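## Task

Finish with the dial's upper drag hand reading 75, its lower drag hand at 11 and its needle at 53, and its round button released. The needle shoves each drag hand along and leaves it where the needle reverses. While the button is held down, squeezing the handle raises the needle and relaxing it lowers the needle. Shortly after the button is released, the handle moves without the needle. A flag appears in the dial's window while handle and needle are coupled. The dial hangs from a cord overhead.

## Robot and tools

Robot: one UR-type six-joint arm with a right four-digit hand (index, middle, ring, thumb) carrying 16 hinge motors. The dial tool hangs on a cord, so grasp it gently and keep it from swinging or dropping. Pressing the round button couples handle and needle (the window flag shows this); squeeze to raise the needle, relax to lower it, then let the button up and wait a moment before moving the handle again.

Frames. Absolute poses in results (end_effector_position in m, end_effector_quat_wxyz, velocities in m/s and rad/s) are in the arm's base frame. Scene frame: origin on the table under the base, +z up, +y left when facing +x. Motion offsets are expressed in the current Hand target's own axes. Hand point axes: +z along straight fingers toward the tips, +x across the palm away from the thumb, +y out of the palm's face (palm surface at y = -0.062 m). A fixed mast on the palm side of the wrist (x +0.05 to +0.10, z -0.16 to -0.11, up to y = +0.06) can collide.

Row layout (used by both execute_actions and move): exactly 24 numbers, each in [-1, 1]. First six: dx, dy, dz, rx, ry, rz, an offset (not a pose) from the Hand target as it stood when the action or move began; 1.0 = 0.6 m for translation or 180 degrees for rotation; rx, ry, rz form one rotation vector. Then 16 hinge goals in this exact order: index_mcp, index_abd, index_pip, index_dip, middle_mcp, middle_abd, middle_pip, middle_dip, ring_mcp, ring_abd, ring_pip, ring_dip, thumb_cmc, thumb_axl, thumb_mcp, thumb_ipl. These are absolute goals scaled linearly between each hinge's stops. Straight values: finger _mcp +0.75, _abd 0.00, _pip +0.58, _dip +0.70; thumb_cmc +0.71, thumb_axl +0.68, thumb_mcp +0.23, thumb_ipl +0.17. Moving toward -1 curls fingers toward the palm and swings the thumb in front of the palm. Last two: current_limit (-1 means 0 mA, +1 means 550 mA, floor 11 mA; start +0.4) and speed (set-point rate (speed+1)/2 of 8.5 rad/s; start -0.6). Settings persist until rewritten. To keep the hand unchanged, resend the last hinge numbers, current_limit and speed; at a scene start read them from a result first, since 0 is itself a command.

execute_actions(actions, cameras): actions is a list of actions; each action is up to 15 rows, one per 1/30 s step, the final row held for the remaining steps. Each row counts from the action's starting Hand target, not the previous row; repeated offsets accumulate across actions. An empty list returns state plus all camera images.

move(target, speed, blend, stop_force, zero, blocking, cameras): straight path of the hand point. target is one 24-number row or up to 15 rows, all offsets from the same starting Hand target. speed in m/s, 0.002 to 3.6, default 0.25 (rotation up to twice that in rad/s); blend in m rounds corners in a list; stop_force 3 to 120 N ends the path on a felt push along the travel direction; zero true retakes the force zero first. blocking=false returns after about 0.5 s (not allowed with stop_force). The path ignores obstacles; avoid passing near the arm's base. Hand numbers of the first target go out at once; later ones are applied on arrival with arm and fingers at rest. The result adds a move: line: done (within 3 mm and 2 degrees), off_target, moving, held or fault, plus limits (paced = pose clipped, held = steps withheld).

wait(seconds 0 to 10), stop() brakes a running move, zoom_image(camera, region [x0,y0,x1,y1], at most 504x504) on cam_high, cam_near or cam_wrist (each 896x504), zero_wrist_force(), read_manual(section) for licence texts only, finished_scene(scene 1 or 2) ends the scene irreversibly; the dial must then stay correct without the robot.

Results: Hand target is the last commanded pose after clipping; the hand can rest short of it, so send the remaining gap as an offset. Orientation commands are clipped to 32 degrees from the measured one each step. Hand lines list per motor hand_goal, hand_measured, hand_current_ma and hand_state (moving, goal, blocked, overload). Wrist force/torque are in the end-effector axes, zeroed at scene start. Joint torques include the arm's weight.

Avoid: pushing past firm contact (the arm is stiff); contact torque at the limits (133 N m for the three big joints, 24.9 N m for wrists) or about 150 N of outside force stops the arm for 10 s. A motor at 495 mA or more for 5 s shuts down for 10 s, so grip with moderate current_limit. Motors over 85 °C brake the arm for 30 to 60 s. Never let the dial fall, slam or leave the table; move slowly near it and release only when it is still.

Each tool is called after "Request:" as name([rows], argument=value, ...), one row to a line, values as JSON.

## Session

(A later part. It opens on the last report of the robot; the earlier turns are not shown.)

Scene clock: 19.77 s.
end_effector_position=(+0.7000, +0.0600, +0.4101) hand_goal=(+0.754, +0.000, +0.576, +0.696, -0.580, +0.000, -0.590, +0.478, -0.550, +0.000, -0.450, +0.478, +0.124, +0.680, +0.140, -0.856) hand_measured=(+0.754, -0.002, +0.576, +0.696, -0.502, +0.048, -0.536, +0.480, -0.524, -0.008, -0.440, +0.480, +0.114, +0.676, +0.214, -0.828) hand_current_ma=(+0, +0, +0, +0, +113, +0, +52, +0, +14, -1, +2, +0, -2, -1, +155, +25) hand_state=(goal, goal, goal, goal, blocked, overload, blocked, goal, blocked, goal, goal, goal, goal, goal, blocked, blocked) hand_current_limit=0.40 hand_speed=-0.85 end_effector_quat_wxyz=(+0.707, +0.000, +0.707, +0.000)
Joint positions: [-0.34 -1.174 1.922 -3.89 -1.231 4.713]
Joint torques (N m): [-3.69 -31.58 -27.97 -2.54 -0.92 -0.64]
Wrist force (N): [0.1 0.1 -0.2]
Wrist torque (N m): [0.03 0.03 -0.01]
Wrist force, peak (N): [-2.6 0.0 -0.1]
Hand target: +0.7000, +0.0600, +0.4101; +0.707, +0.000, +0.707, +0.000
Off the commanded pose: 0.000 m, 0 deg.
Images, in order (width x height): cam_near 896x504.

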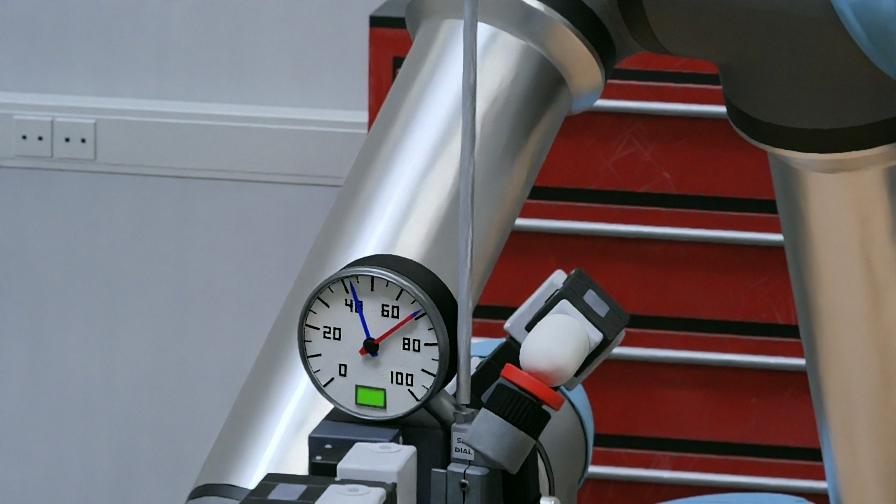

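Request:
execute_actions([
  [[0,0,0,0,0,0,0.754,0,0.576,0.696,-0.60,0,-0.61,0.478,-0.57,0,-0.47,0.478,0.124,0.68,0.14,-0.857,0.4,-0.88]],
], cameras=["cam_near"])

Request:
zoom_image(camera="cam_near", region=[295, 250, 465, 425])

Scene clock: 20.63 s.
end_effector_position=(+0.7000, +0.0600, +0.4101) hand_goal=(+0.754, +0.000, +0.576, +0.696, -0.600, +0.000, -0.610, +0.478, -0.570, +0.000, -0.470, +0.478, +0.124, +0.680, +0.140, -0.856) hand_measured=(+0.754, -0.002, +0.576, +0.696, -0.514, +0.042, -0.556, +0.480, -0.546, -0.008, -0.458, +0.480, +0.114, +0.676, +0.214, -0.828) hand_current_ma=(+0, +0, +0, +0, +140, +0, +51, +0, +13, -1, +3, +0, -2, -1, +155, +25) hand_state=(goal, goal, goal, goal, blocked, overload, blocked, goal, blocked, goal, goal, goal, goal, goal, blocked, blocked) hand_current_limit=0.40 hand_speed=-0.88 end_effector_quat_wxyz=(+0.707, +0.000, +0.707, +0.000)
Joint positions: [-0.34 -1.174 1.922 -3.89 -1.231 4.713]
Joint torques (N m): [-4.17 -31.87 -26.5 -2.65 -0.81 -0.77]
Wrist force (N): [0.0 0.0 -0.1]
Wrist torque (N m): [0.00 0.03 -0.03]
Wrist force, peak (N): [-0.1 -0.2 -0.2]
Hand target: +0.7000, +0.0600, +0.4101; +0.707, +0.000, +0.707, +0.000
Off the commanded pose: 0.000 m, 0 deg.
Images, in order (width x height): cam_near 896x504.

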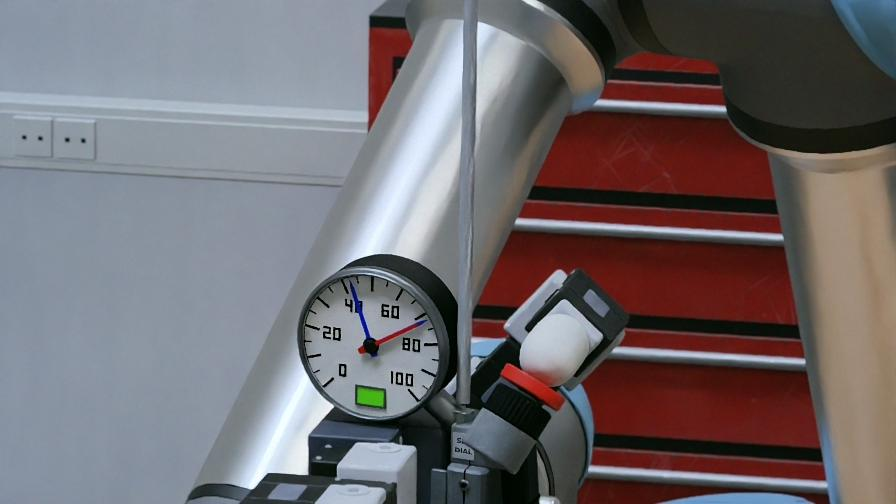

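Scaled by 2.880 from the camera's 896x504 image, which has a finer 1280x720 frame.

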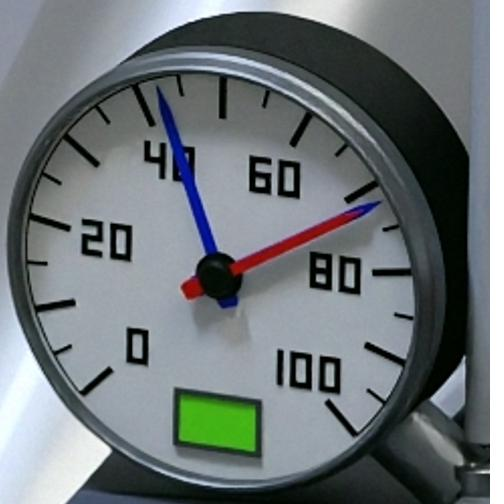

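Request:
execute_actions([
  [[0,0,0,0,0,0,0.754,0,0.576,0.696,-0.617,0,-0.627,0.478,-0.587,0,-0.487,0.478,0.124,0.68,0.14,-0.857,0.4,-0.9]],
], cameras=["cam_near"])

Request:
zoom_image(camera="cam_near", region=[295, 250, 465, 425])

Scene clock: 21.57 s.
end_effector_position=(+0.7000, +0.0600, +0.4101) hand_goal=(+0.754, +0.000, +0.576, +0.696, -0.616, +0.000, -0.626, +0.478, -0.586, +0.000, -0.486, +0.478, +0.124, +0.680, +0.140, -0.856) hand_measured=(+0.754, -0.002, +0.576, +0.696, -0.524, +0.032, -0.568, +0.480, -0.564, -0.008, -0.476, +0.480, +0.114, +0.676, +0.214, -0.828) hand_current_ma=(+0, +0, +0, +0, +156, +0, +57, +0, +11, -1, +3, +0, -2, -1, +155, +25) hand_state=(goal, goal, goal, goal, blocked, overload, blocked, goal, blocked, goal, goal, goal, goal, goal, blocked, blocked) hand_current_limit=0.40 hand_speed=-0.90 end_effector_quat_wxyz=(+0.707, +0.000, +0.707, +0.000)
Joint positions: [-0.34 -1.174 1.922 -3.89 -1.231 4.713]
Joint torques (N m): [-4.61 -31.29 -27.56 -2.68 -0.79 -0.88]
Wrist force (N): [0.0 0.1 0.1]
Wrist torque (N m): [0.01 0.02 -0.01]
Wrist force, peak (N): [-0.1 0.1 0.3]
Hand target: +0.7000, +0.0600, +0.4101; +0.707, +0.000, +0.707, +0.000
Off the commanded pose: 0.000 m, 0 deg.
Images, in order (width x height): cam_near 896x504.

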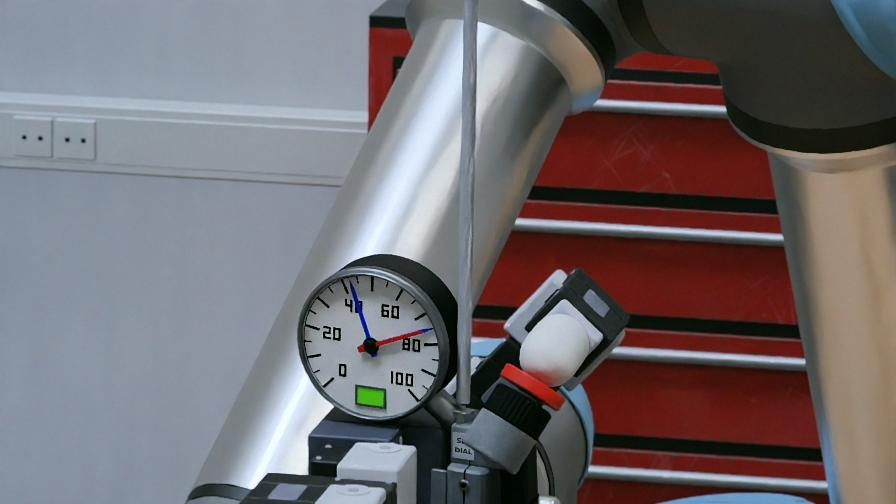

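Scaled by 2.880 from the camera's 896x504 image, which has a finer 1280x720 frame.

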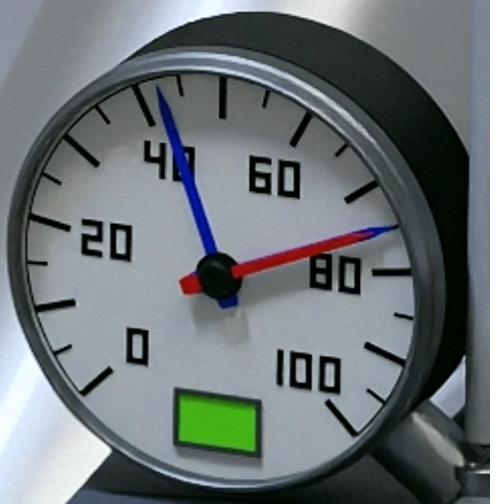

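Request:
execute_actions([
  [[0,0,0,0,0,0,0.754,0,0.576,0.696,-0.51,0,-0.518,0.478,-0.51,0,-0.412,0.478,0.124,0.68,0.14,-0.857,0.4,-0.85]],
], cameras=["cam_near"])

Request:
zoom_image(camera="cam_near", region=[295, 250, 465, 425])

Scene clock: 22.50 s.
end_effector_position=(+0.7000, +0.0600, +0.4101) hand_goal=(+0.754, +0.000, +0.576, +0.696, -0.510, +0.000, -0.518, +0.478, -0.510, +0.000, -0.412, +0.478, +0.124, +0.680, +0.140, -0.856) hand_measured=(+0.754, -0.002, +0.576, +0.696, -0.492, +0.040, -0.510, +0.480, -0.506, -0.008, -0.410, +0.480, +0.116, +0.678, +0.208, -0.828) hand_current_ma=(+0, +0, +0, +0, +8, +0, +2, +0, +0, -1, +0, +0, -2, +0, +128, +27) hand_state=(goal, goal, goal, goal, goal, overload, goal, goal, goal, goal, goal, goal, goal, goal, blocked, blocked) hand_current_limit=0.40 hand_speed=-0.85 end_effector_quat_wxyz=(+0.707, +0.000, +0.707, +0.000)
Joint positions: [-0.34 -1.174 1.922 -3.89 -1.231 4.713]
Joint torques (N m): [-3.86 -31.59 -27.6 -2.77 -0.82 -0.69]
Wrist force (N): [-2.5 0.1 -0.1]
Wrist torque (N m): [0.02 0.16 -0.17]
Wrist force, peak (N): [-2.5 0.0 0.1]
Hand target: +0.7000, +0.0600, +0.4101; +0.707, +0.000, +0.707, +0.000
Off the commanded pose: 0.000 m, 0 deg.
Images, in order (width x height): cam_near 896x504.

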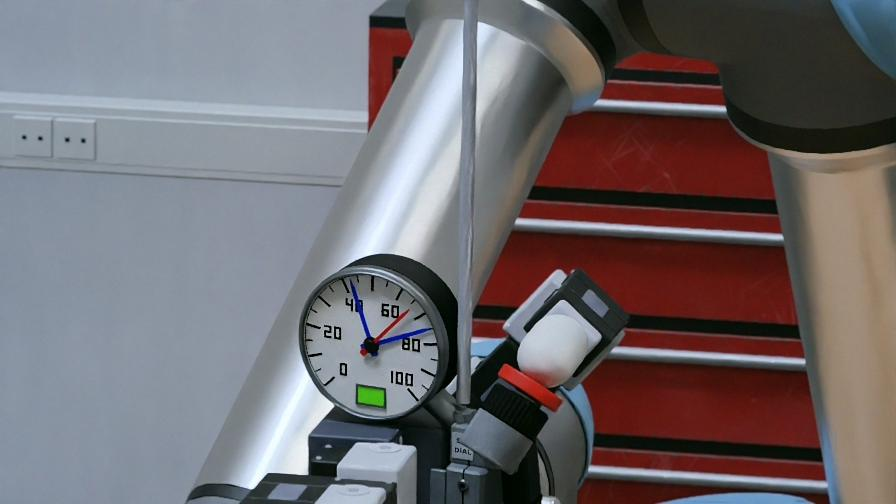

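Scaled by 2.880 from the camera's 896x504 image, which has a finer 1280x720 frame.

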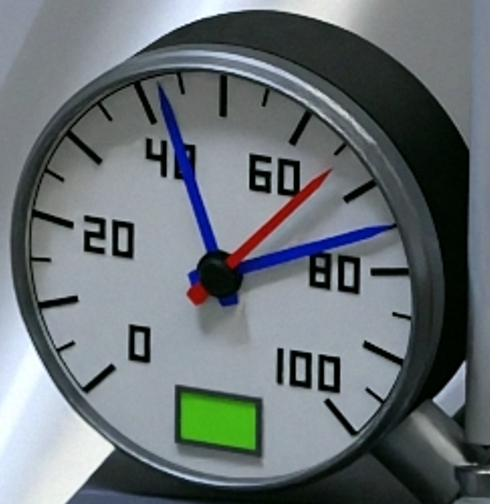

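Request:
execute_actions([
  [[0,0,0,0,0,0,0.754,0,0.576,0.696,-0.51,0,-0.518,0.478,-0.51,0,-0.412,0.478,0.124,0.68,0.35,-0.857,0.4,-0.75]],
  [[0,0,0,0,0,0,0.754,0,0.576,0.696,-0.51,0,-0.518,0.478,-0.51,0,-0.412,0.478,0.124,0.68,0.35,-0.857,0.4,-0.75]],
  [[0,0,0,0,0,0,0.754,0,0.576,0.696,-0.70,0,-0.71,0.478,-0.66,0,-0.56,0.478,0.124,0.68,0.35,-0.857,0.4,-0.75]],
  [[0,0,0,0,0,0,0.754,0,0.576,0.696,-0.70,0,-0.71,0.478,-0.66,0,-0.56,0.478,0.124,0.68,0.14,-0.857,0.4,-0.8]],
  [[0,0,0,0,0,0,0.754,0,0.576,0.696,-0.70,0,-0.71,0.478,-0.66,0,-0.56,0.478,0.124,0.68,0.14,-0.857,0.4,-0.8]],
], cameras=["cam_near"])

Request:
zoom_image(camera="cam_near", region=[295, 250, 465, 425])

Scene clock: 25.57 s.
end_effector_position=(+0.7000, +0.0600, +0.4101) hand_goal=(+0.754, +0.000, +0.576, +0.696, -0.700, +0.000, -0.710, +0.478, -0.660, +0.000, -0.560, +0.478, +0.124, +0.680, +0.140, -0.856) hand_measured=(+0.754, -0.002, +0.576, +0.696, -0.604, +0.000, -0.626, +0.480, -0.652, -0.008, -0.552, +0.480, +0.124, +0.682, +0.174, -0.844) hand_current_ma=(+0, +0, +0, +0, +172, +0, +116, +0, +2, -1, +1, +0, +0, +0, +36, +4) hand_state=(goal, goal, goal, goal, blocked, overload, blocked, goal, goal, goal, goal, goal, goal, goal, blocked, goal) hand_current_limit=0.40 hand_speed=-0.80 end_effector_quat_wxyz=(+0.707, +0.000, +0.707, +0.000)
Joint positions: [-0.34 -1.174 1.922 -3.89 -1.231 4.713]
Joint torques (N m): [-4.96 -31.57 -27.55 -2.84 -0.52 -0.7]
Wrist force (N): [-0.1 0.0 0.1]
Wrist torque (N m): [-0.01 0.04 0.00]
Wrist force, peak (N): [-3.2 0.5 -0.6]
Hand target: +0.7000, +0.0600, +0.4101; +0.707, +0.000, +0.707, +0.000
Off the commanded pose: 0.000 m, 0 deg.
Images, in order (width x height): cam_near 896x504.

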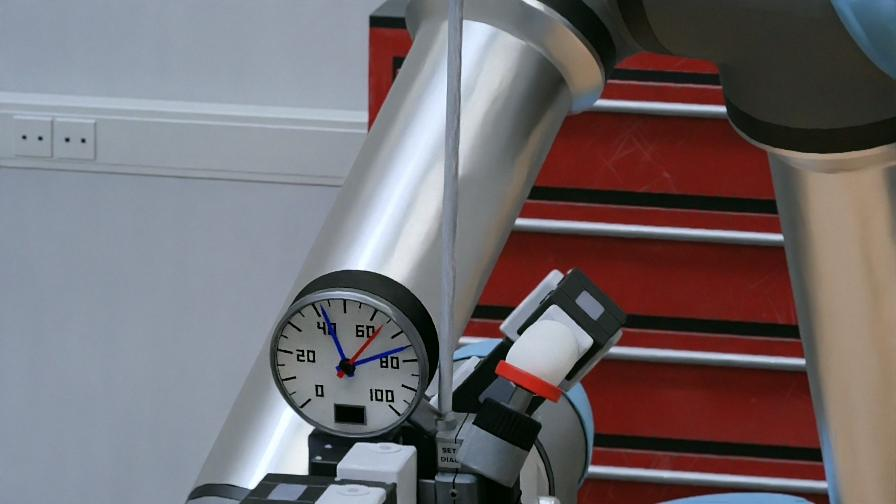

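Scaled by 2.880 from the camera's 896x504 image, which has a finer 1280x720 frame.

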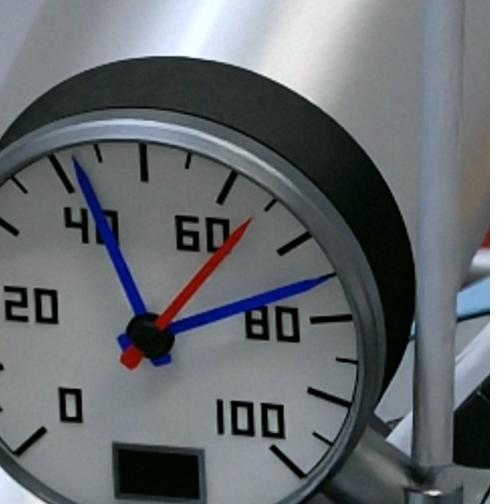

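Request:
wait(seconds=0, cameras=["all"])

Request:
zoom_image(camera="cam_high", region=[370, 220, 550, 400])

Request:
zoom_image(camera="cam_near", region=[280, 250, 640, 504])

Scene clock: 26.60 s.
end_effector_position=(+0.7000, +0.0600, +0.4101) hand_goal=(+0.754, +0.000, +0.576, +0.696, -0.700, +0.000, -0.710, +0.478, -0.660, +0.000, -0.560, +0.478, +0.124, +0.680, +0.140, -0.856) hand_measured=(+0.754, -0.002, +0.576, +0.696, -0.604, +0.000, -0.626, +0.480, -0.652, -0.008, -0.552, +0.480, +0.124, +0.682, +0.174, -0.844) hand_current_ma=(+0, +0, +0, +0, +172, +0, +116, +0, +2, -1, +1, +0, +0, +0, +36, +4) hand_state=(goal, goal, goal, goal, blocked, overload, blocked, goal, goal, goal, goal, goal, goal, goal, blocked, goal) hand_current_limit=0.40 hand_speed=-0.80 end_effector_quat_wxyz=(+0.707, +0.000, +0.707, +0.000)
Joint positions: [-0.34 -1.174 1.922 -3.89 -1.231 4.713]
Joint torques (N m): [-4.72 -31.31 -27.23 -2.97 -0.24 -0.65]
Wrist force (N): [0.0 0.1 -0.1]
Wrist torque (N m): [0.02 0.03 0.01]
Wrist force, peak (N): [0.2 0.2 0.2]
Hand target: +0.7000, +0.0600, +0.4101; +0.707, +0.000, +0.707, +0.000
Off the commanded pose: 0.000 m, 0 deg.

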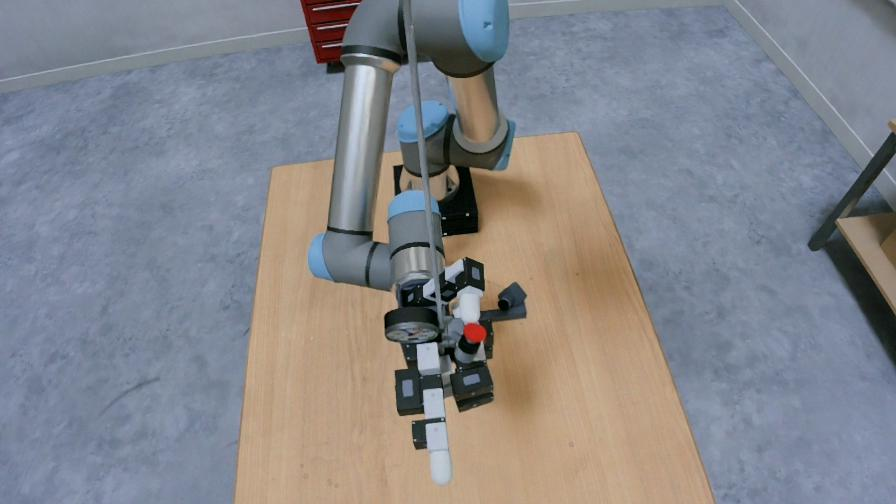

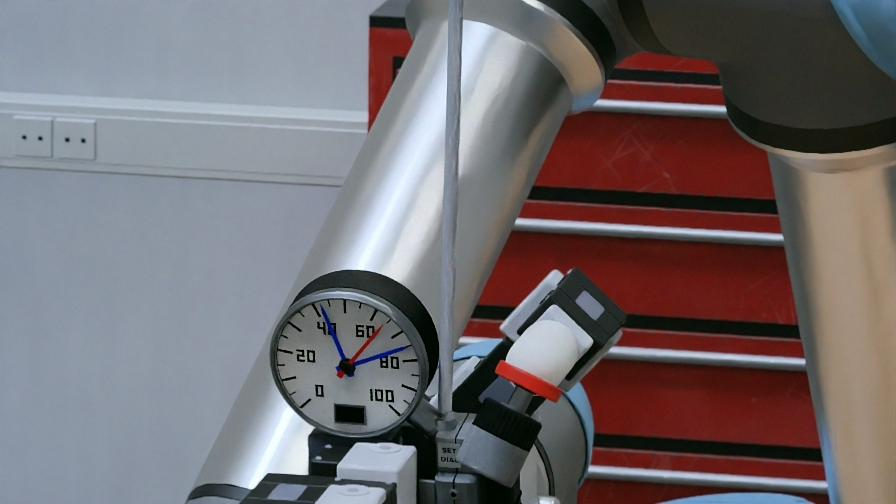

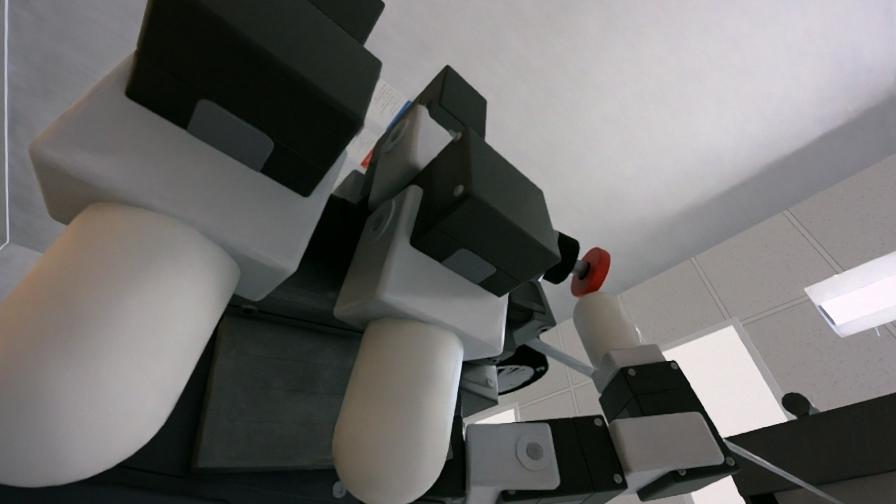

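Scaled by 2.800 from the camera's 896x504 image, which has a finer 1280x720 frame.

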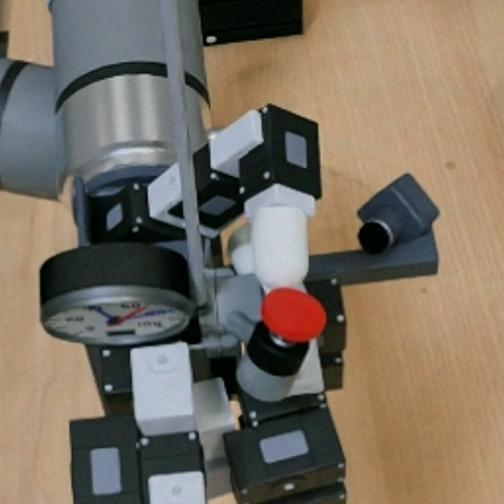

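Scaled by 1.400 from the camera's 896x504 image, which has a finer 1280x720 frame.

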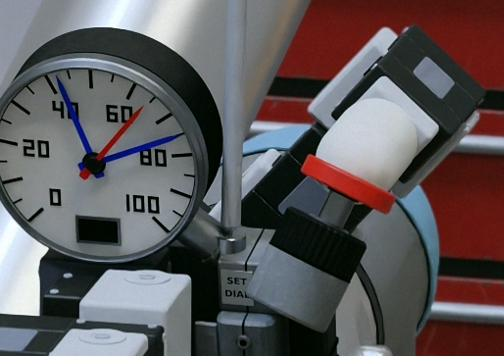

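Request:
execute_actions([
  [[0,0,0,0,0,0,0.754,0,0.576,0.696,-0.70,0,-0.71,0.478,-0.66,0,-0.56,0.478,0.124,0.68,0.35,-0.857,0.4,-0.8]],
  [[0,0,0,0,0,0,0.754,0,0.576,0.696,-0.57,0,-0.58,0.478,-0.62,0,-0.52,0.478,0.124,0.68,0.35,-0.857,0.4,-0.85]],
], cameras=["cam_near"])

Request:
zoom_image(camera="cam_near", region=[280, 250, 640, 504])

Scene clock: 28.17 s.
end_effector_position=(+0.7000, +0.0600, +0.4101) hand_goal=(+0.754, +0.000, +0.576, +0.696, -0.570, +0.000, -0.580, +0.478, -0.620, +0.000, -0.520, +0.478, +0.124, +0.680, +0.350, -0.856) hand_measured=(+0.754, -0.002, +0.576, +0.696, -0.564, +0.002, -0.576, +0.480, -0.608, -0.008, -0.510, +0.480, +0.122, +0.682, +0.346, -0.854) hand_current_ma=(+0, +0, +0, +0, +1, +0, +0, +0, +4, -1, +2, +0, +0, +0, +0, +0) hand_state=(goal, goal, goal, goal, goal, overload, goal, goal, goal, goal, goal, goal, goal, goal, goal, goal) hand_current_limit=0.40 hand_speed=-0.85 end_effector_quat_wxyz=(+0.707, +0.000, +0.707, +0.000)
Joint positions: [-0.34 -1.174 1.922 -3.89 -1.231 4.713]
Joint torques (N m): [-4.65 -31.35 -27.85 -2.93 0.21 -0.73]
Wrist force (N): [0.2 0.0 -0.1]
Wrist torque (N m): [-0.01 0.00 0.01]
Wrist force, peak (N): [0.3 0.1 0.1]
Hand target: +0.7000, +0.0600, +0.4101; +0.707, +0.000, +0.707, +0.000
Off the commanded pose: 0.000 m, 0 deg.
Images, in order (width x height): cam_near 896x504.

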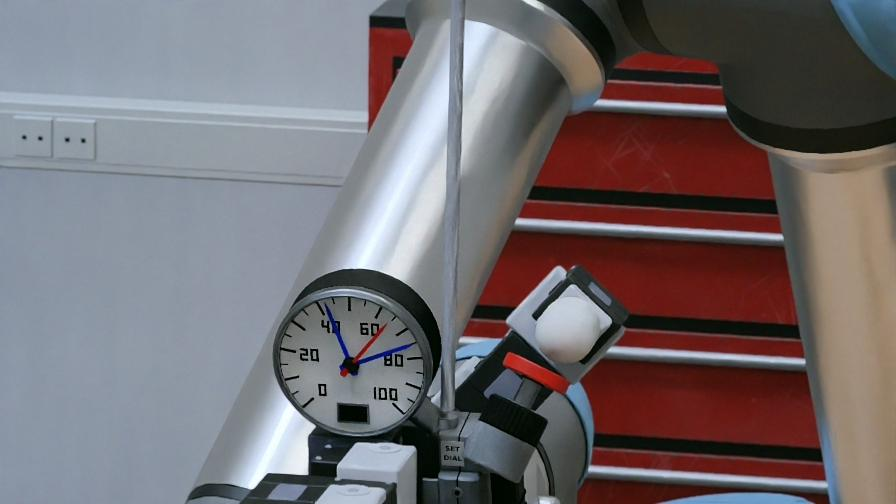

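Scaled by 1.400 from the camera's 896x504 image, which has a finer 1280x720 frame.

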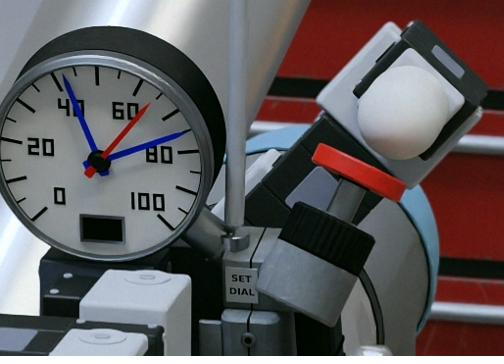

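Request:
execute_actions([
  [[0,0,0,0,0,0,0.10,0,0.576,0.696,-0.57,0,-0.58,0.478,-0.62,0,-0.52,0.478,0.124,0.68,0.40,-0.857,0.4,-0.75]],
], cameras=["cam_high","cam_near"])

Request:
zoom_image(camera="cam_high", region=[370, 220, 550, 400])

Scene clock: 29.80 s.
end_effector_position=(+0.7000, +0.0600, +0.4101) hand_goal=(+0.100, +0.000, +0.576, +0.696, -0.570, +0.000, -0.580, +0.478, -0.620, +0.000, -0.520, +0.478, +0.124, +0.680, +0.400, -0.856) hand_measured=(+0.102, -0.002, +0.576, +0.696, -0.564, +0.002, -0.576, +0.480, -0.608, -0.008, -0.510, +0.480, +0.122, +0.682, +0.398, -0.854) hand_current_ma=(+0, +0, +0, +0, +1, +0, +0, +0, +4, -1, +2, +0, +0, +0, +0, +0) hand_state=(goal, goal, goal, goal, goal, overload, goal, goal, goal, goal, goal, goal, goal, goal, goal, goal) hand_current_limit=0.40 hand_speed=-0.75 end_effector_quat_wxyz=(+0.707, +0.000, +0.707, +0.000)
Joint positions: [-0.34 -1.174 1.922 -3.89 -1.231 4.713]
Joint torques (N m): [-4.63 -30.76 -26.58 -3.1 0.53 -0.64]
Wrist force (N): [0.2 0.1 0.1]
Wrist torque (N m): [-0.01 0.00 -0.04]
Wrist force, peak (N): [-0.3 0.0 0.2]
Hand target: +0.7000, +0.0600, +0.4101; +0.707, +0.000, +0.707, +0.000
Off the commanded pose: 0.000 m, 0 deg.
Images, in order (width x height): cam_high 896x504, cam_near 896x504.

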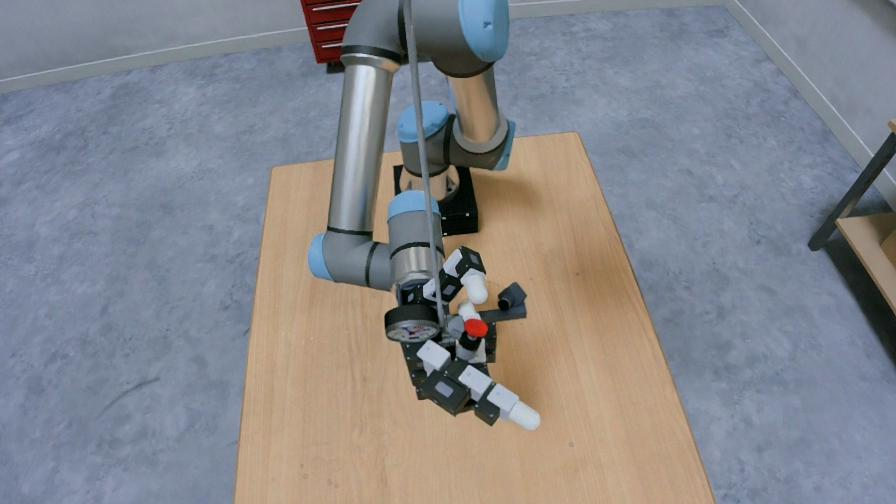

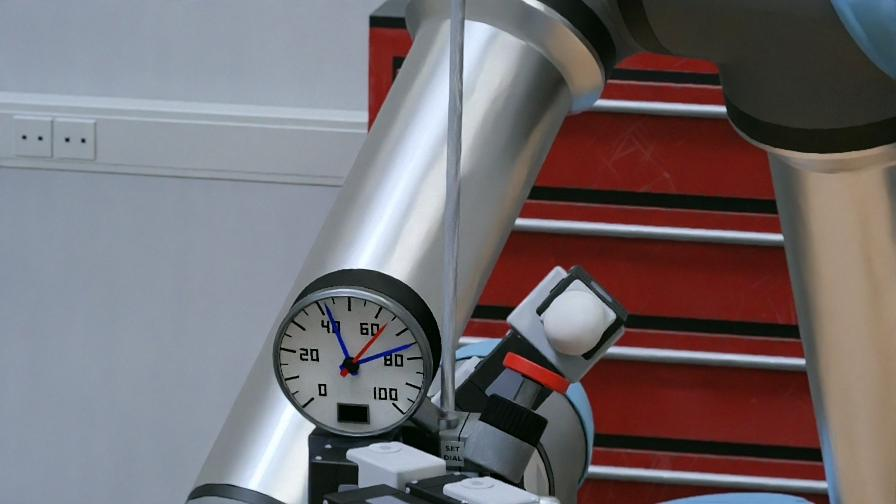

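Scaled by 2.800 from the camera's 896x504 image, which has a finer 1280x720 frame.

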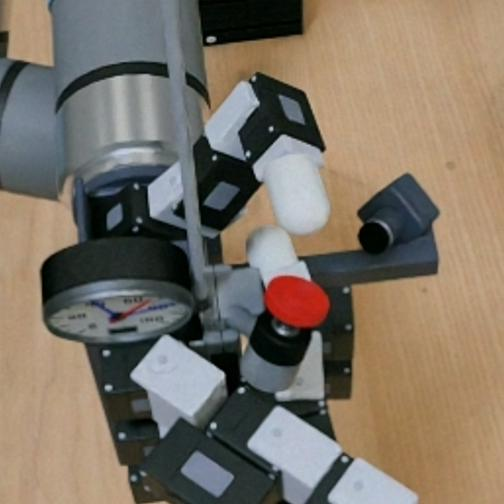

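Index will meet the cylinder soon. Continue, in small steps.

Request:
execute_actions([
  [[0,0,0,0,0,0,-0.10,0,0.45,0.696,-0.57,0,-0.58,0.478,-0.62,0,-0.52,0.478,0.124,0.68,0.50,-0.857,0.4,-0.75]],
  [[0,0,0,0,0,0,-0.2,0,0.45,0.696,-0.57,0,-0.58,0.478,-0.62,0,-0.52,0.478,0.124,0.68,0.50,-0.857,0.4,-0.9]],
], cameras=["cam_high","cam_near"])

Request:
zoom_image(camera="cam_high", region=[370, 220, 550, 400])

Scene clock: 31.23 s.
end_effector_position=(+0.7000, +0.0600, +0.4101) hand_goal=(-0.200, +0.000, +0.450, +0.696, -0.570, +0.000, -0.580, +0.478, -0.620, +0.000, -0.520, +0.478, +0.124, +0.680, +0.500, -0.856) hand_measured=(-0.188, -0.004, +0.452, +0.696, -0.560, +0.000, -0.570, +0.480, -0.604, -0.010, -0.508, +0.480, +0.122, +0.682, +0.498, -0.854) hand_current_ma=(+4, +0, +0, +0, +2, +0, +2, +0, +6, -1, +3, +0, +0, +0, +0, +0) hand_state=(goal, goal, goal, goal, goal, overload, goal, goal, goal, goal, goal, goal, goal, goal, goal, goal) hand_current_limit=0.40 hand_speed=-0.90 end_effector_quat_wxyz=(+0.707, +0.000, +0.707, +0.000)
Joint positions: [-0.34 -1.174 1.922 -3.89 -1.231 4.713]
Joint torques (N m): [-5.75 -30.31 -27.62 -3.04 0.87 -0.58]
Wrist force (N): [0.0 -0.1 0.0]
Wrist torque (N m): [-0.01 -0.01 -0.08]
Wrist force, peak (N): [-0.9 0.1 -0.6]
Hand target: +0.7000, +0.0600, +0.4101; +0.707, +0.000, +0.707, +0.000
Off the commanded pose: 0.000 m, 0 deg.
Images, in order (width x height): cam_high 896x504, cam_near 896x504.

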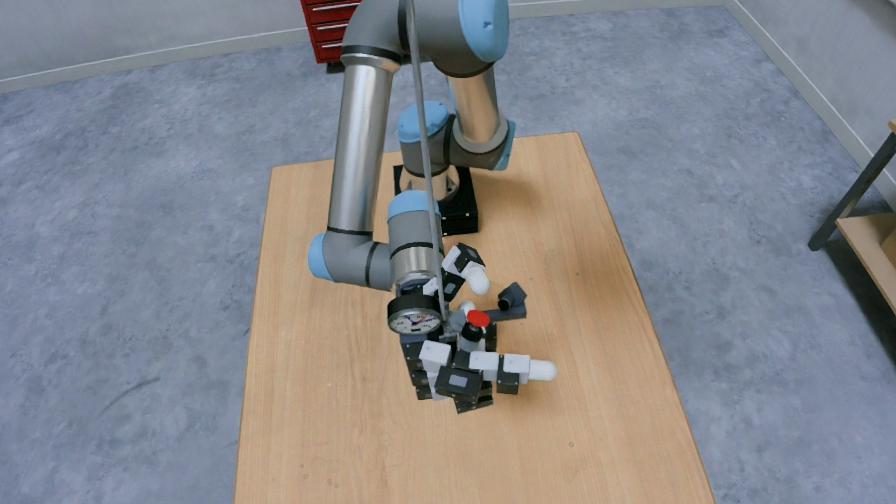

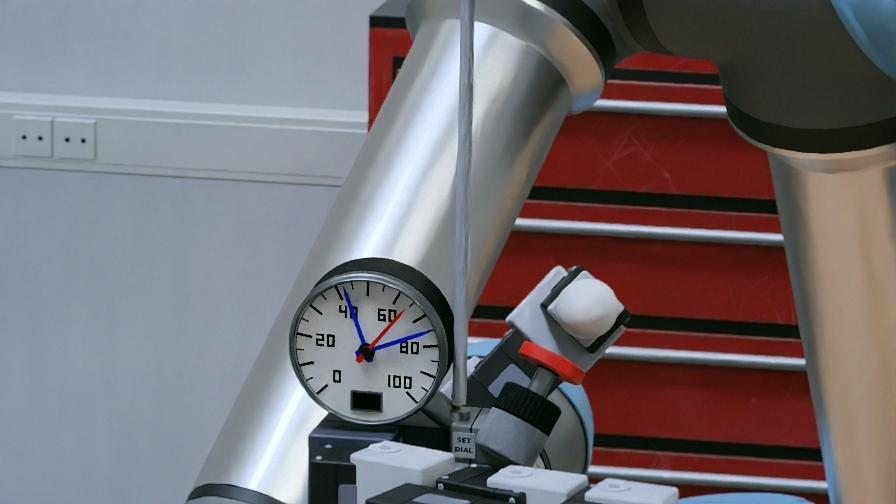

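Scaled by 2.800 from the camera's 896x504 image, which has a finer 1280x720 frame.

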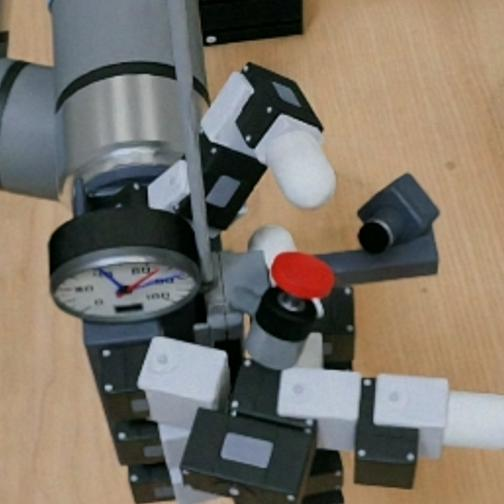

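Request:
execute_actions([
  [[0,0,0,0,0,0,-0.26,0,0.45,0.696,-0.54,0,-0.55,0.478,-0.58,0,-0.48,0.478,0.124,0.68,0.50,-0.857,0.4,-0.9]],
  [[0,0,0,0,0,0,-0.28,0,0.45,0.696,-0.54,0,-0.55,0.478,-0.58,0,-0.48,0.478,0.124,0.68,0.50,-0.857,0.4,-0.9]],
], cameras=["cam_high","cam_near"])

Request:
zoom_image(camera="cam_high", region=[370, 220, 550, 400])

Scene clock: 32.63 s.
end_effector_position=(+0.7000, +0.0600, +0.4101) hand_goal=(-0.280, +0.000, +0.450, +0.696, -0.540, +0.000, -0.550, +0.478, -0.580, +0.000, -0.480, +0.478, +0.124, +0.680, +0.500, -0.856) hand_measured=(-0.274, -0.004, +0.452, +0.696, -0.532, +0.000, -0.540, +0.480, -0.570, -0.010, -0.472, +0.480, +0.122, +0.682, +0.498, -0.854) hand_current_ma=(+1, +0, +0, +0, +1, +0, +2, +0, +3, -1, +2, +0, +0, +0, +0, +0) hand_state=(goal, goal, goal, goal, goal, overload, goal, goal, goal, goal, goal, goal, goal, goal, goal, goal) hand_current_limit=0.40 hand_speed=-0.90 end_effector_quat_wxyz=(+0.707, +0.000, +0.707, +0.000)
Joint positions: [-0.34 -1.174 1.922 -3.89 -1.231 4.713]
Joint torques (N m): [-5.72 -29.82 -27.73 -3.1 1.27 -0.73]
Wrist force (N): [-1.7 0.0 0.0]
Wrist torque (N m): [0.00 0.06 -0.17]
Wrist force, peak (N): [-2.3 0.1 0.1]
Hand target: +0.7000, +0.0600, +0.4101; +0.707, +0.000, +0.707, +0.000
Off the commanded pose: 0.000 m, 0 deg.
Images, in order (width x height): cam_high 896x504, cam_near 896x504.

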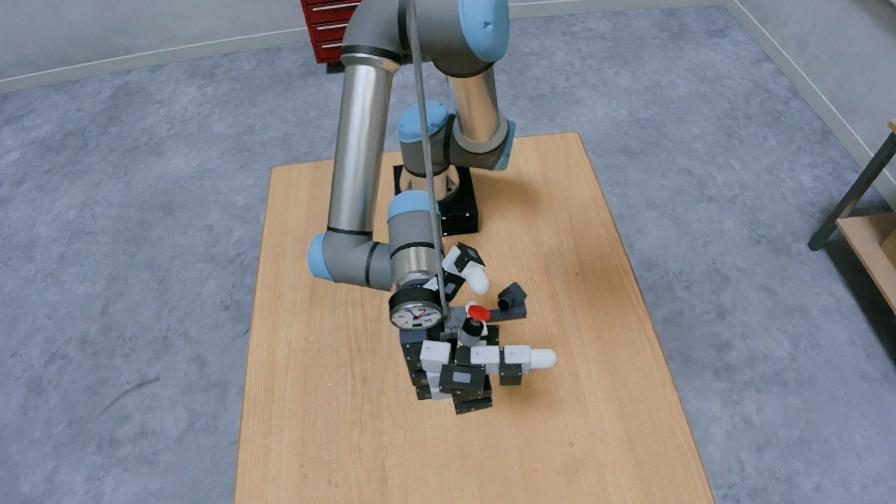

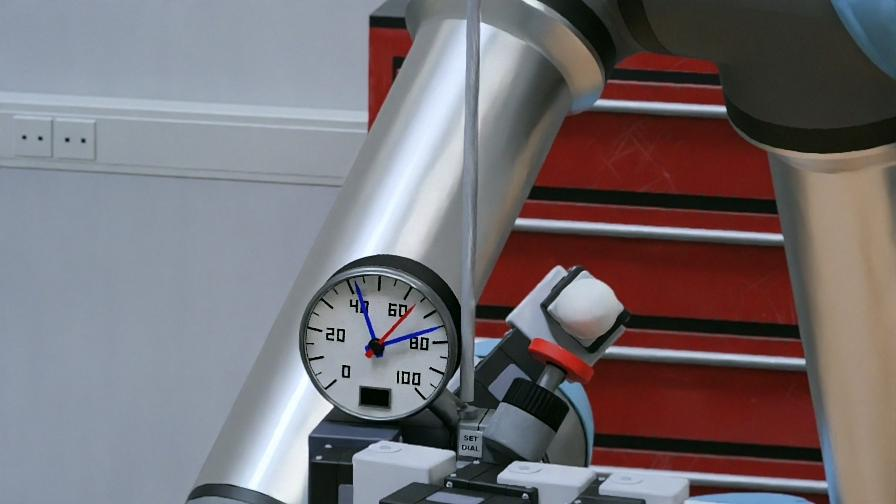

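Scaled by 2.800 from the camera's 896x504 image, which has a finer 1280x720 frame.

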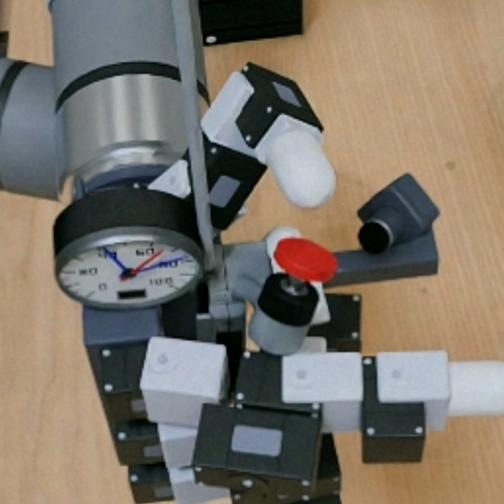

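Request:
execute_actions([
  [[0,0,0,0,0,0,-0.30,0,0.45,0.696,-0.68,0,-0.69,0.478,-0.66,0,-0.56,0.478,0.124,0.68,0.46,-0.857,0.4,-0.85]],
  [[0,0,0,0,0,0,-0.30,0,0.45,0.696,-0.68,0,-0.69,0.478,-0.66,0,-0.56,0.478,0.124,0.68,0.46,-0.857,0.4,-0.85]],
], cameras=["cam_near"])

Scene clock: 34.03 s.
end_effector_position=(+0.7000, +0.0600, +0.4101) hand_goal=(-0.300, +0.000, +0.450, +0.696, -0.680, +0.000, -0.690, +0.478, -0.660, +0.000, -0.560, +0.478, +0.124, +0.680, +0.460, -0.856) hand_measured=(-0.296, -0.004, +0.452, +0.696, -0.584, -0.028, -0.596, +0.480, -0.648, -0.010, -0.550, +0.480, +0.122, +0.682, +0.462, -0.854) hand_current_ma=(+1, +0, +0, +0, +168, +0, +143, +0, +4, -1, +2, +0, +0, +0, +0, +0) hand_state=(goal, goal, goal, goal, blocked, overload, blocked, goal, goal, goal, goal, goal, goal, goal, goal, goal) hand_current_limit=0.40 hand_speed=-0.85 end_effector_quat_wxyz=(+0.707, +0.000, +0.707, +0.000)
Joint positions: [-0.34 -1.174 1.922 -3.89 -1.231 4.713]
Joint torques (N m): [-5.8 -29.3 -27.13 -3.21 1.52 -0.69]
Wrist force (N): [-0.5 0.0 0.1]
Wrist torque (N m): [-0.01 -0.04 -0.10]
Wrist force, peak (N): [-1.8 -0.1 -0.1]
Hand target: +0.7000, +0.0600, +0.4101; +0.707, +0.000, +0.707, +0.000
Off the commanded pose: 0.000 m, 0 deg.
Images, in order (width x height): cam_near 896x504.

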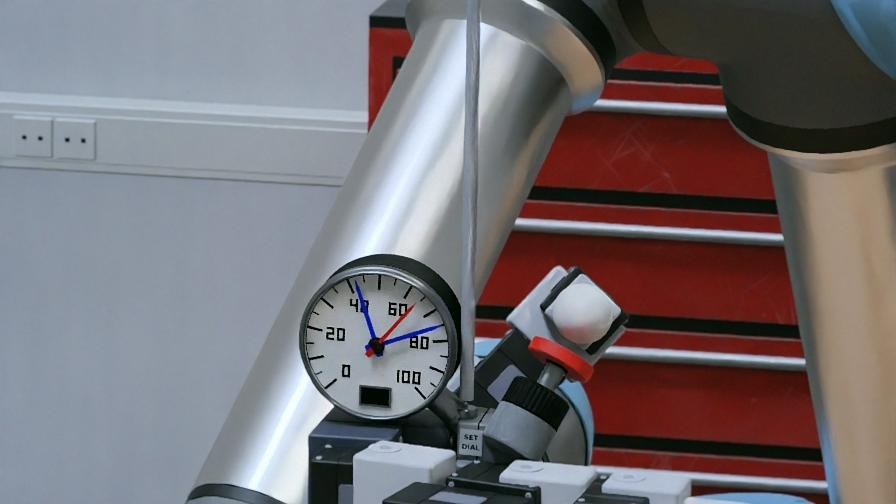

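Request:
execute_actions([
  [[0,0,0,0,0,0,-0.32,0,0.45,0.696,-0.68,0,-0.69,0.478,-0.66,0,-0.56,0.478,0.124,0.68,0.15,-0.857,0.4,-0.75]],
  [[0,0,0,0,0,0,-0.32,0,0.45,0.696,-0.68,0,-0.69,0.478,-0.66,0,-0.56,0.478,0.124,0.68,0.15,-0.857,0.4,-0.75]],
  [[0,0,0,0,0,0,-0.32,0,0.45,0.696,-0.54,0,-0.55,0.478,-0.58,0,-0.48,0.478,0.124,0.68,0.15,-0.857,0.4,-0.85]],
], cameras=["cam_near"])

Request:
zoom_image(camera="cam_near", region=[295, 250, 465, 425])

Scene clock: 36.07 s.
end_effector_position=(+0.7000, +0.0600, +0.4101) hand_goal=(-0.320, +0.000, +0.450, +0.696, -0.540, +0.000, -0.550, +0.478, -0.580, +0.000, -0.480, +0.478, +0.124, +0.680, +0.150, -0.856) hand_measured=(-0.298, -0.010, +0.450, +0.696, -0.536, +0.014, -0.546, +0.480, -0.570, -0.008, -0.472, +0.480, +0.126, +0.682, +0.252, -0.828) hand_current_ma=(+11, -2, +0, +0, +0, +0, +1, +0, +3, -1, +2, +0, +0, +0, +281, +26) hand_state=(blocked, goal, goal, goal, goal, overload, goal, goal, goal, goal, goal, goal, goal, goal, blocked, blocked) hand_current_limit=0.40 hand_speed=-0.85 end_effector_quat_wxyz=(+0.707, +0.000, +0.707, +0.000)
Joint positions: [-0.34 -1.174 1.922 -3.89 -1.231 4.713]
Joint torques (N m): [-4.82 -30.11 -26.08 -3.14 1.85 -0.76]
Wrist force (N): [0.3 0.1 0.0]
Wrist torque (N m): [0.02 -0.05 -0.06]
Wrist force, peak (N): [-0.6 0.0 0.1]
Hand target: +0.7000, +0.0600, +0.4101; +0.707, +0.000, +0.707, +0.000
Off the commanded pose: 0.000 m, 0 deg.
Images, in order (width x height): cam_near 896x504.

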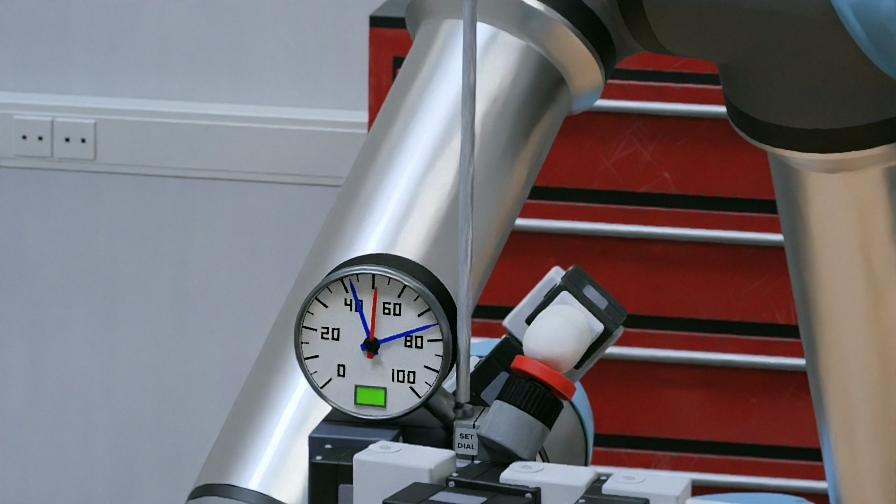

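Scaled by 2.880 from the camera's 896x504 image, which has a finer 1280x720 frame.

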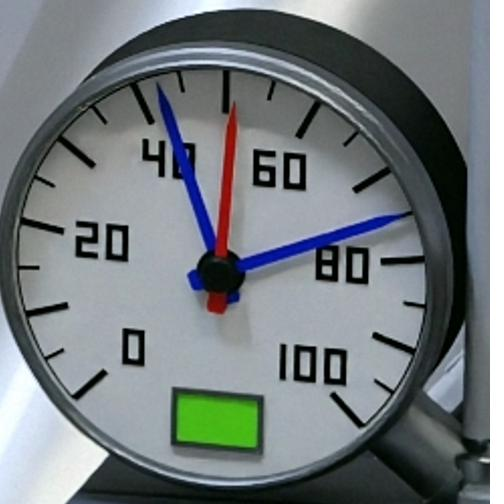

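Request:
execute_actions([
  [[0,0,0,0,0,0,-0.34,0,0.45,0.696,-0.51,0,-0.518,0.478,-0.55,0,-0.45,0.478,0.124,0.68,0.17,-0.857,0.4,-0.85]],
], cameras=["cam_near"])

Request:
zoom_image(camera="cam_near", region=[295, 250, 465, 425])

Scene clock: 36.97 s.
end_effector_position=(+0.7000, +0.0600, +0.4101) hand_goal=(-0.340, +0.000, +0.450, +0.696, -0.510, +0.000, -0.518, +0.478, -0.550, +0.000, -0.450, +0.478, +0.124, +0.680, +0.170, -0.856) hand_measured=(-0.298, -0.010, +0.450, +0.696, -0.510, +0.014, -0.518, +0.480, -0.536, -0.008, -0.440, +0.480, +0.126, +0.682, +0.252, -0.828) hand_current_ma=(+37, -2, +0, +0, +0, +0, +0, +0, +4, -1, +2, +0, +0, +0, +187, +26) hand_state=(blocked, goal, goal, goal, goal, overload, goal, goal, goal, goal, goal, goal, goal, goal, blocked, blocked) hand_current_limit=0.40 hand_speed=-0.85 end_effector_quat_wxyz=(+0.707, +0.000, +0.707, +0.000)
Joint positions: [-0.34 -1.174 1.922 -3.89 -1.231 4.713]
Joint torques (N m): [-5.27 -29.08 -26.84 -3.2 1.78 -0.46]
Wrist force (N): [-0.1 0.1 0.0]
Wrist torque (N m): [0.00 -0.03 -0.08]
Wrist force, peak (N): [0.2 0.1 0.3]
Hand target: +0.7000, +0.0600, +0.4101; +0.707, +0.000, +0.707, +0.000
Off the commanded pose: 0.000 m, 0 deg.
Images, in order (width x height): cam_near 896x504.

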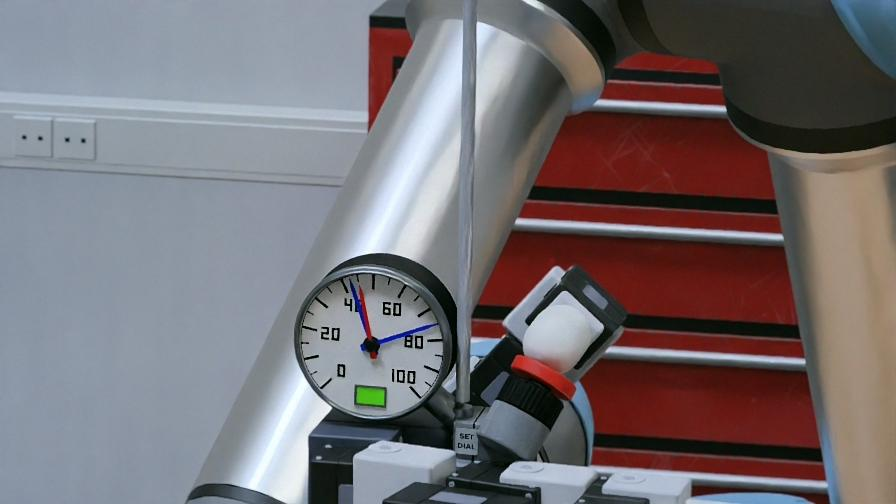

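Scaled by 2.880 from the camera's 896x504 image, which has a finer 1280x720 frame.

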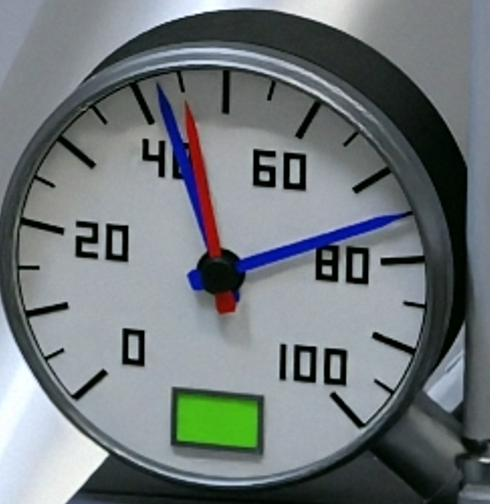

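Request:
execute_actions([
  [[0,0,0,0,0,0,-0.33,0,0.45,0.696,-0.47,0,-0.48,0.478,-0.51,0,-0.412,0.478,0.124,0.68,0.17,-0.857,0.4,-0.88]],
], cameras=["cam_near"])

Request:
zoom_image(camera="cam_near", region=[295, 250, 465, 425])

Scene clock: 37.83 s.
end_effector_position=(+0.7000, +0.0600, +0.4101) hand_goal=(-0.330, +0.000, +0.450, +0.696, -0.470, +0.000, -0.480, +0.478, -0.510, +0.000, -0.412, +0.478, +0.124, +0.680, +0.170, -0.856) hand_measured=(-0.298, -0.010, +0.450, +0.696, -0.472, +0.014, -0.484, +0.480, -0.510, -0.008, -0.412, +0.480, +0.128, +0.682, +0.252, -0.828) hand_current_ma=(+22, -2, +0, +0, +0, +0, +0, +0, +0, -1, +0, +0, +0, +0, +187, +27) hand_state=(blocked, goal, goal, goal, goal, overload, goal, goal, goal, goal, goal, goal, goal, goal, blocked, blocked) hand_current_limit=0.40 hand_speed=-0.88 end_effector_quat_wxyz=(+0.707, +0.000, +0.707, +0.000)
Joint positions: [-0.34 -1.174 1.922 -3.89 -1.231 4.713]
Joint torques (N m): [-6.06 -29.25 -26.88 -3.36 1.87 -0.64]
Wrist force (N): [-0.1 0.0 0.0]
Wrist torque (N m): [-0.01 -0.02 -0.09]
Wrist force, peak (N): [0.3 -0.1 0.1]
Hand target: +0.7000, +0.0600, +0.4101; +0.707, +0.000, +0.707, +0.000
Off the commanded pose: 0.000 m, 0 deg.
Images, in order (width x height): cam_near 896x504.

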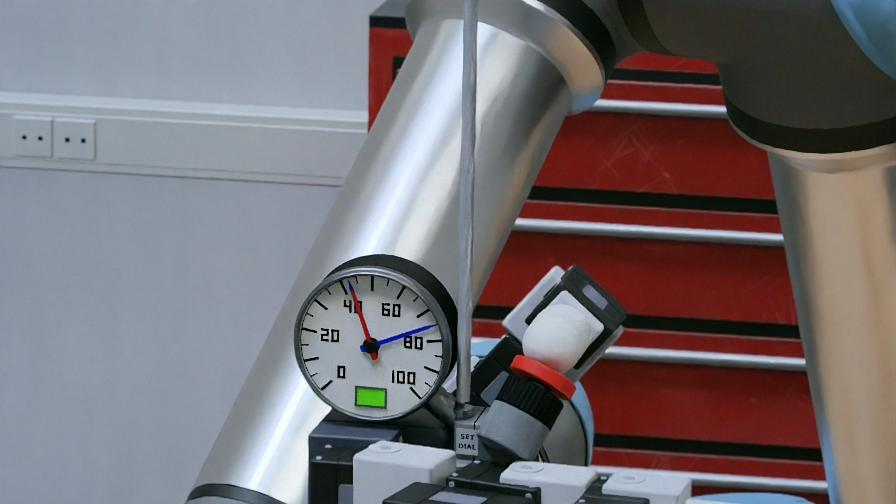

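Scaled by 2.880 from the camera's 896x504 image, which has a finer 1280x720 frame.

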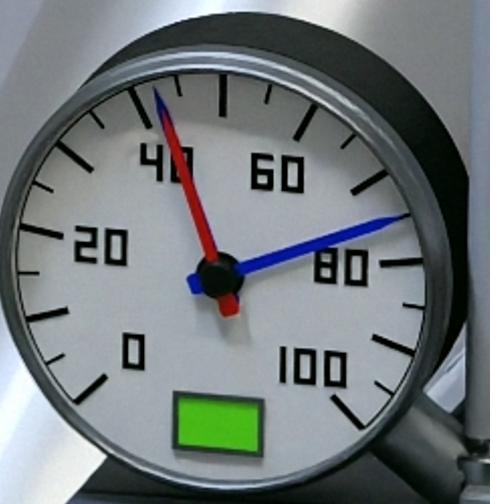

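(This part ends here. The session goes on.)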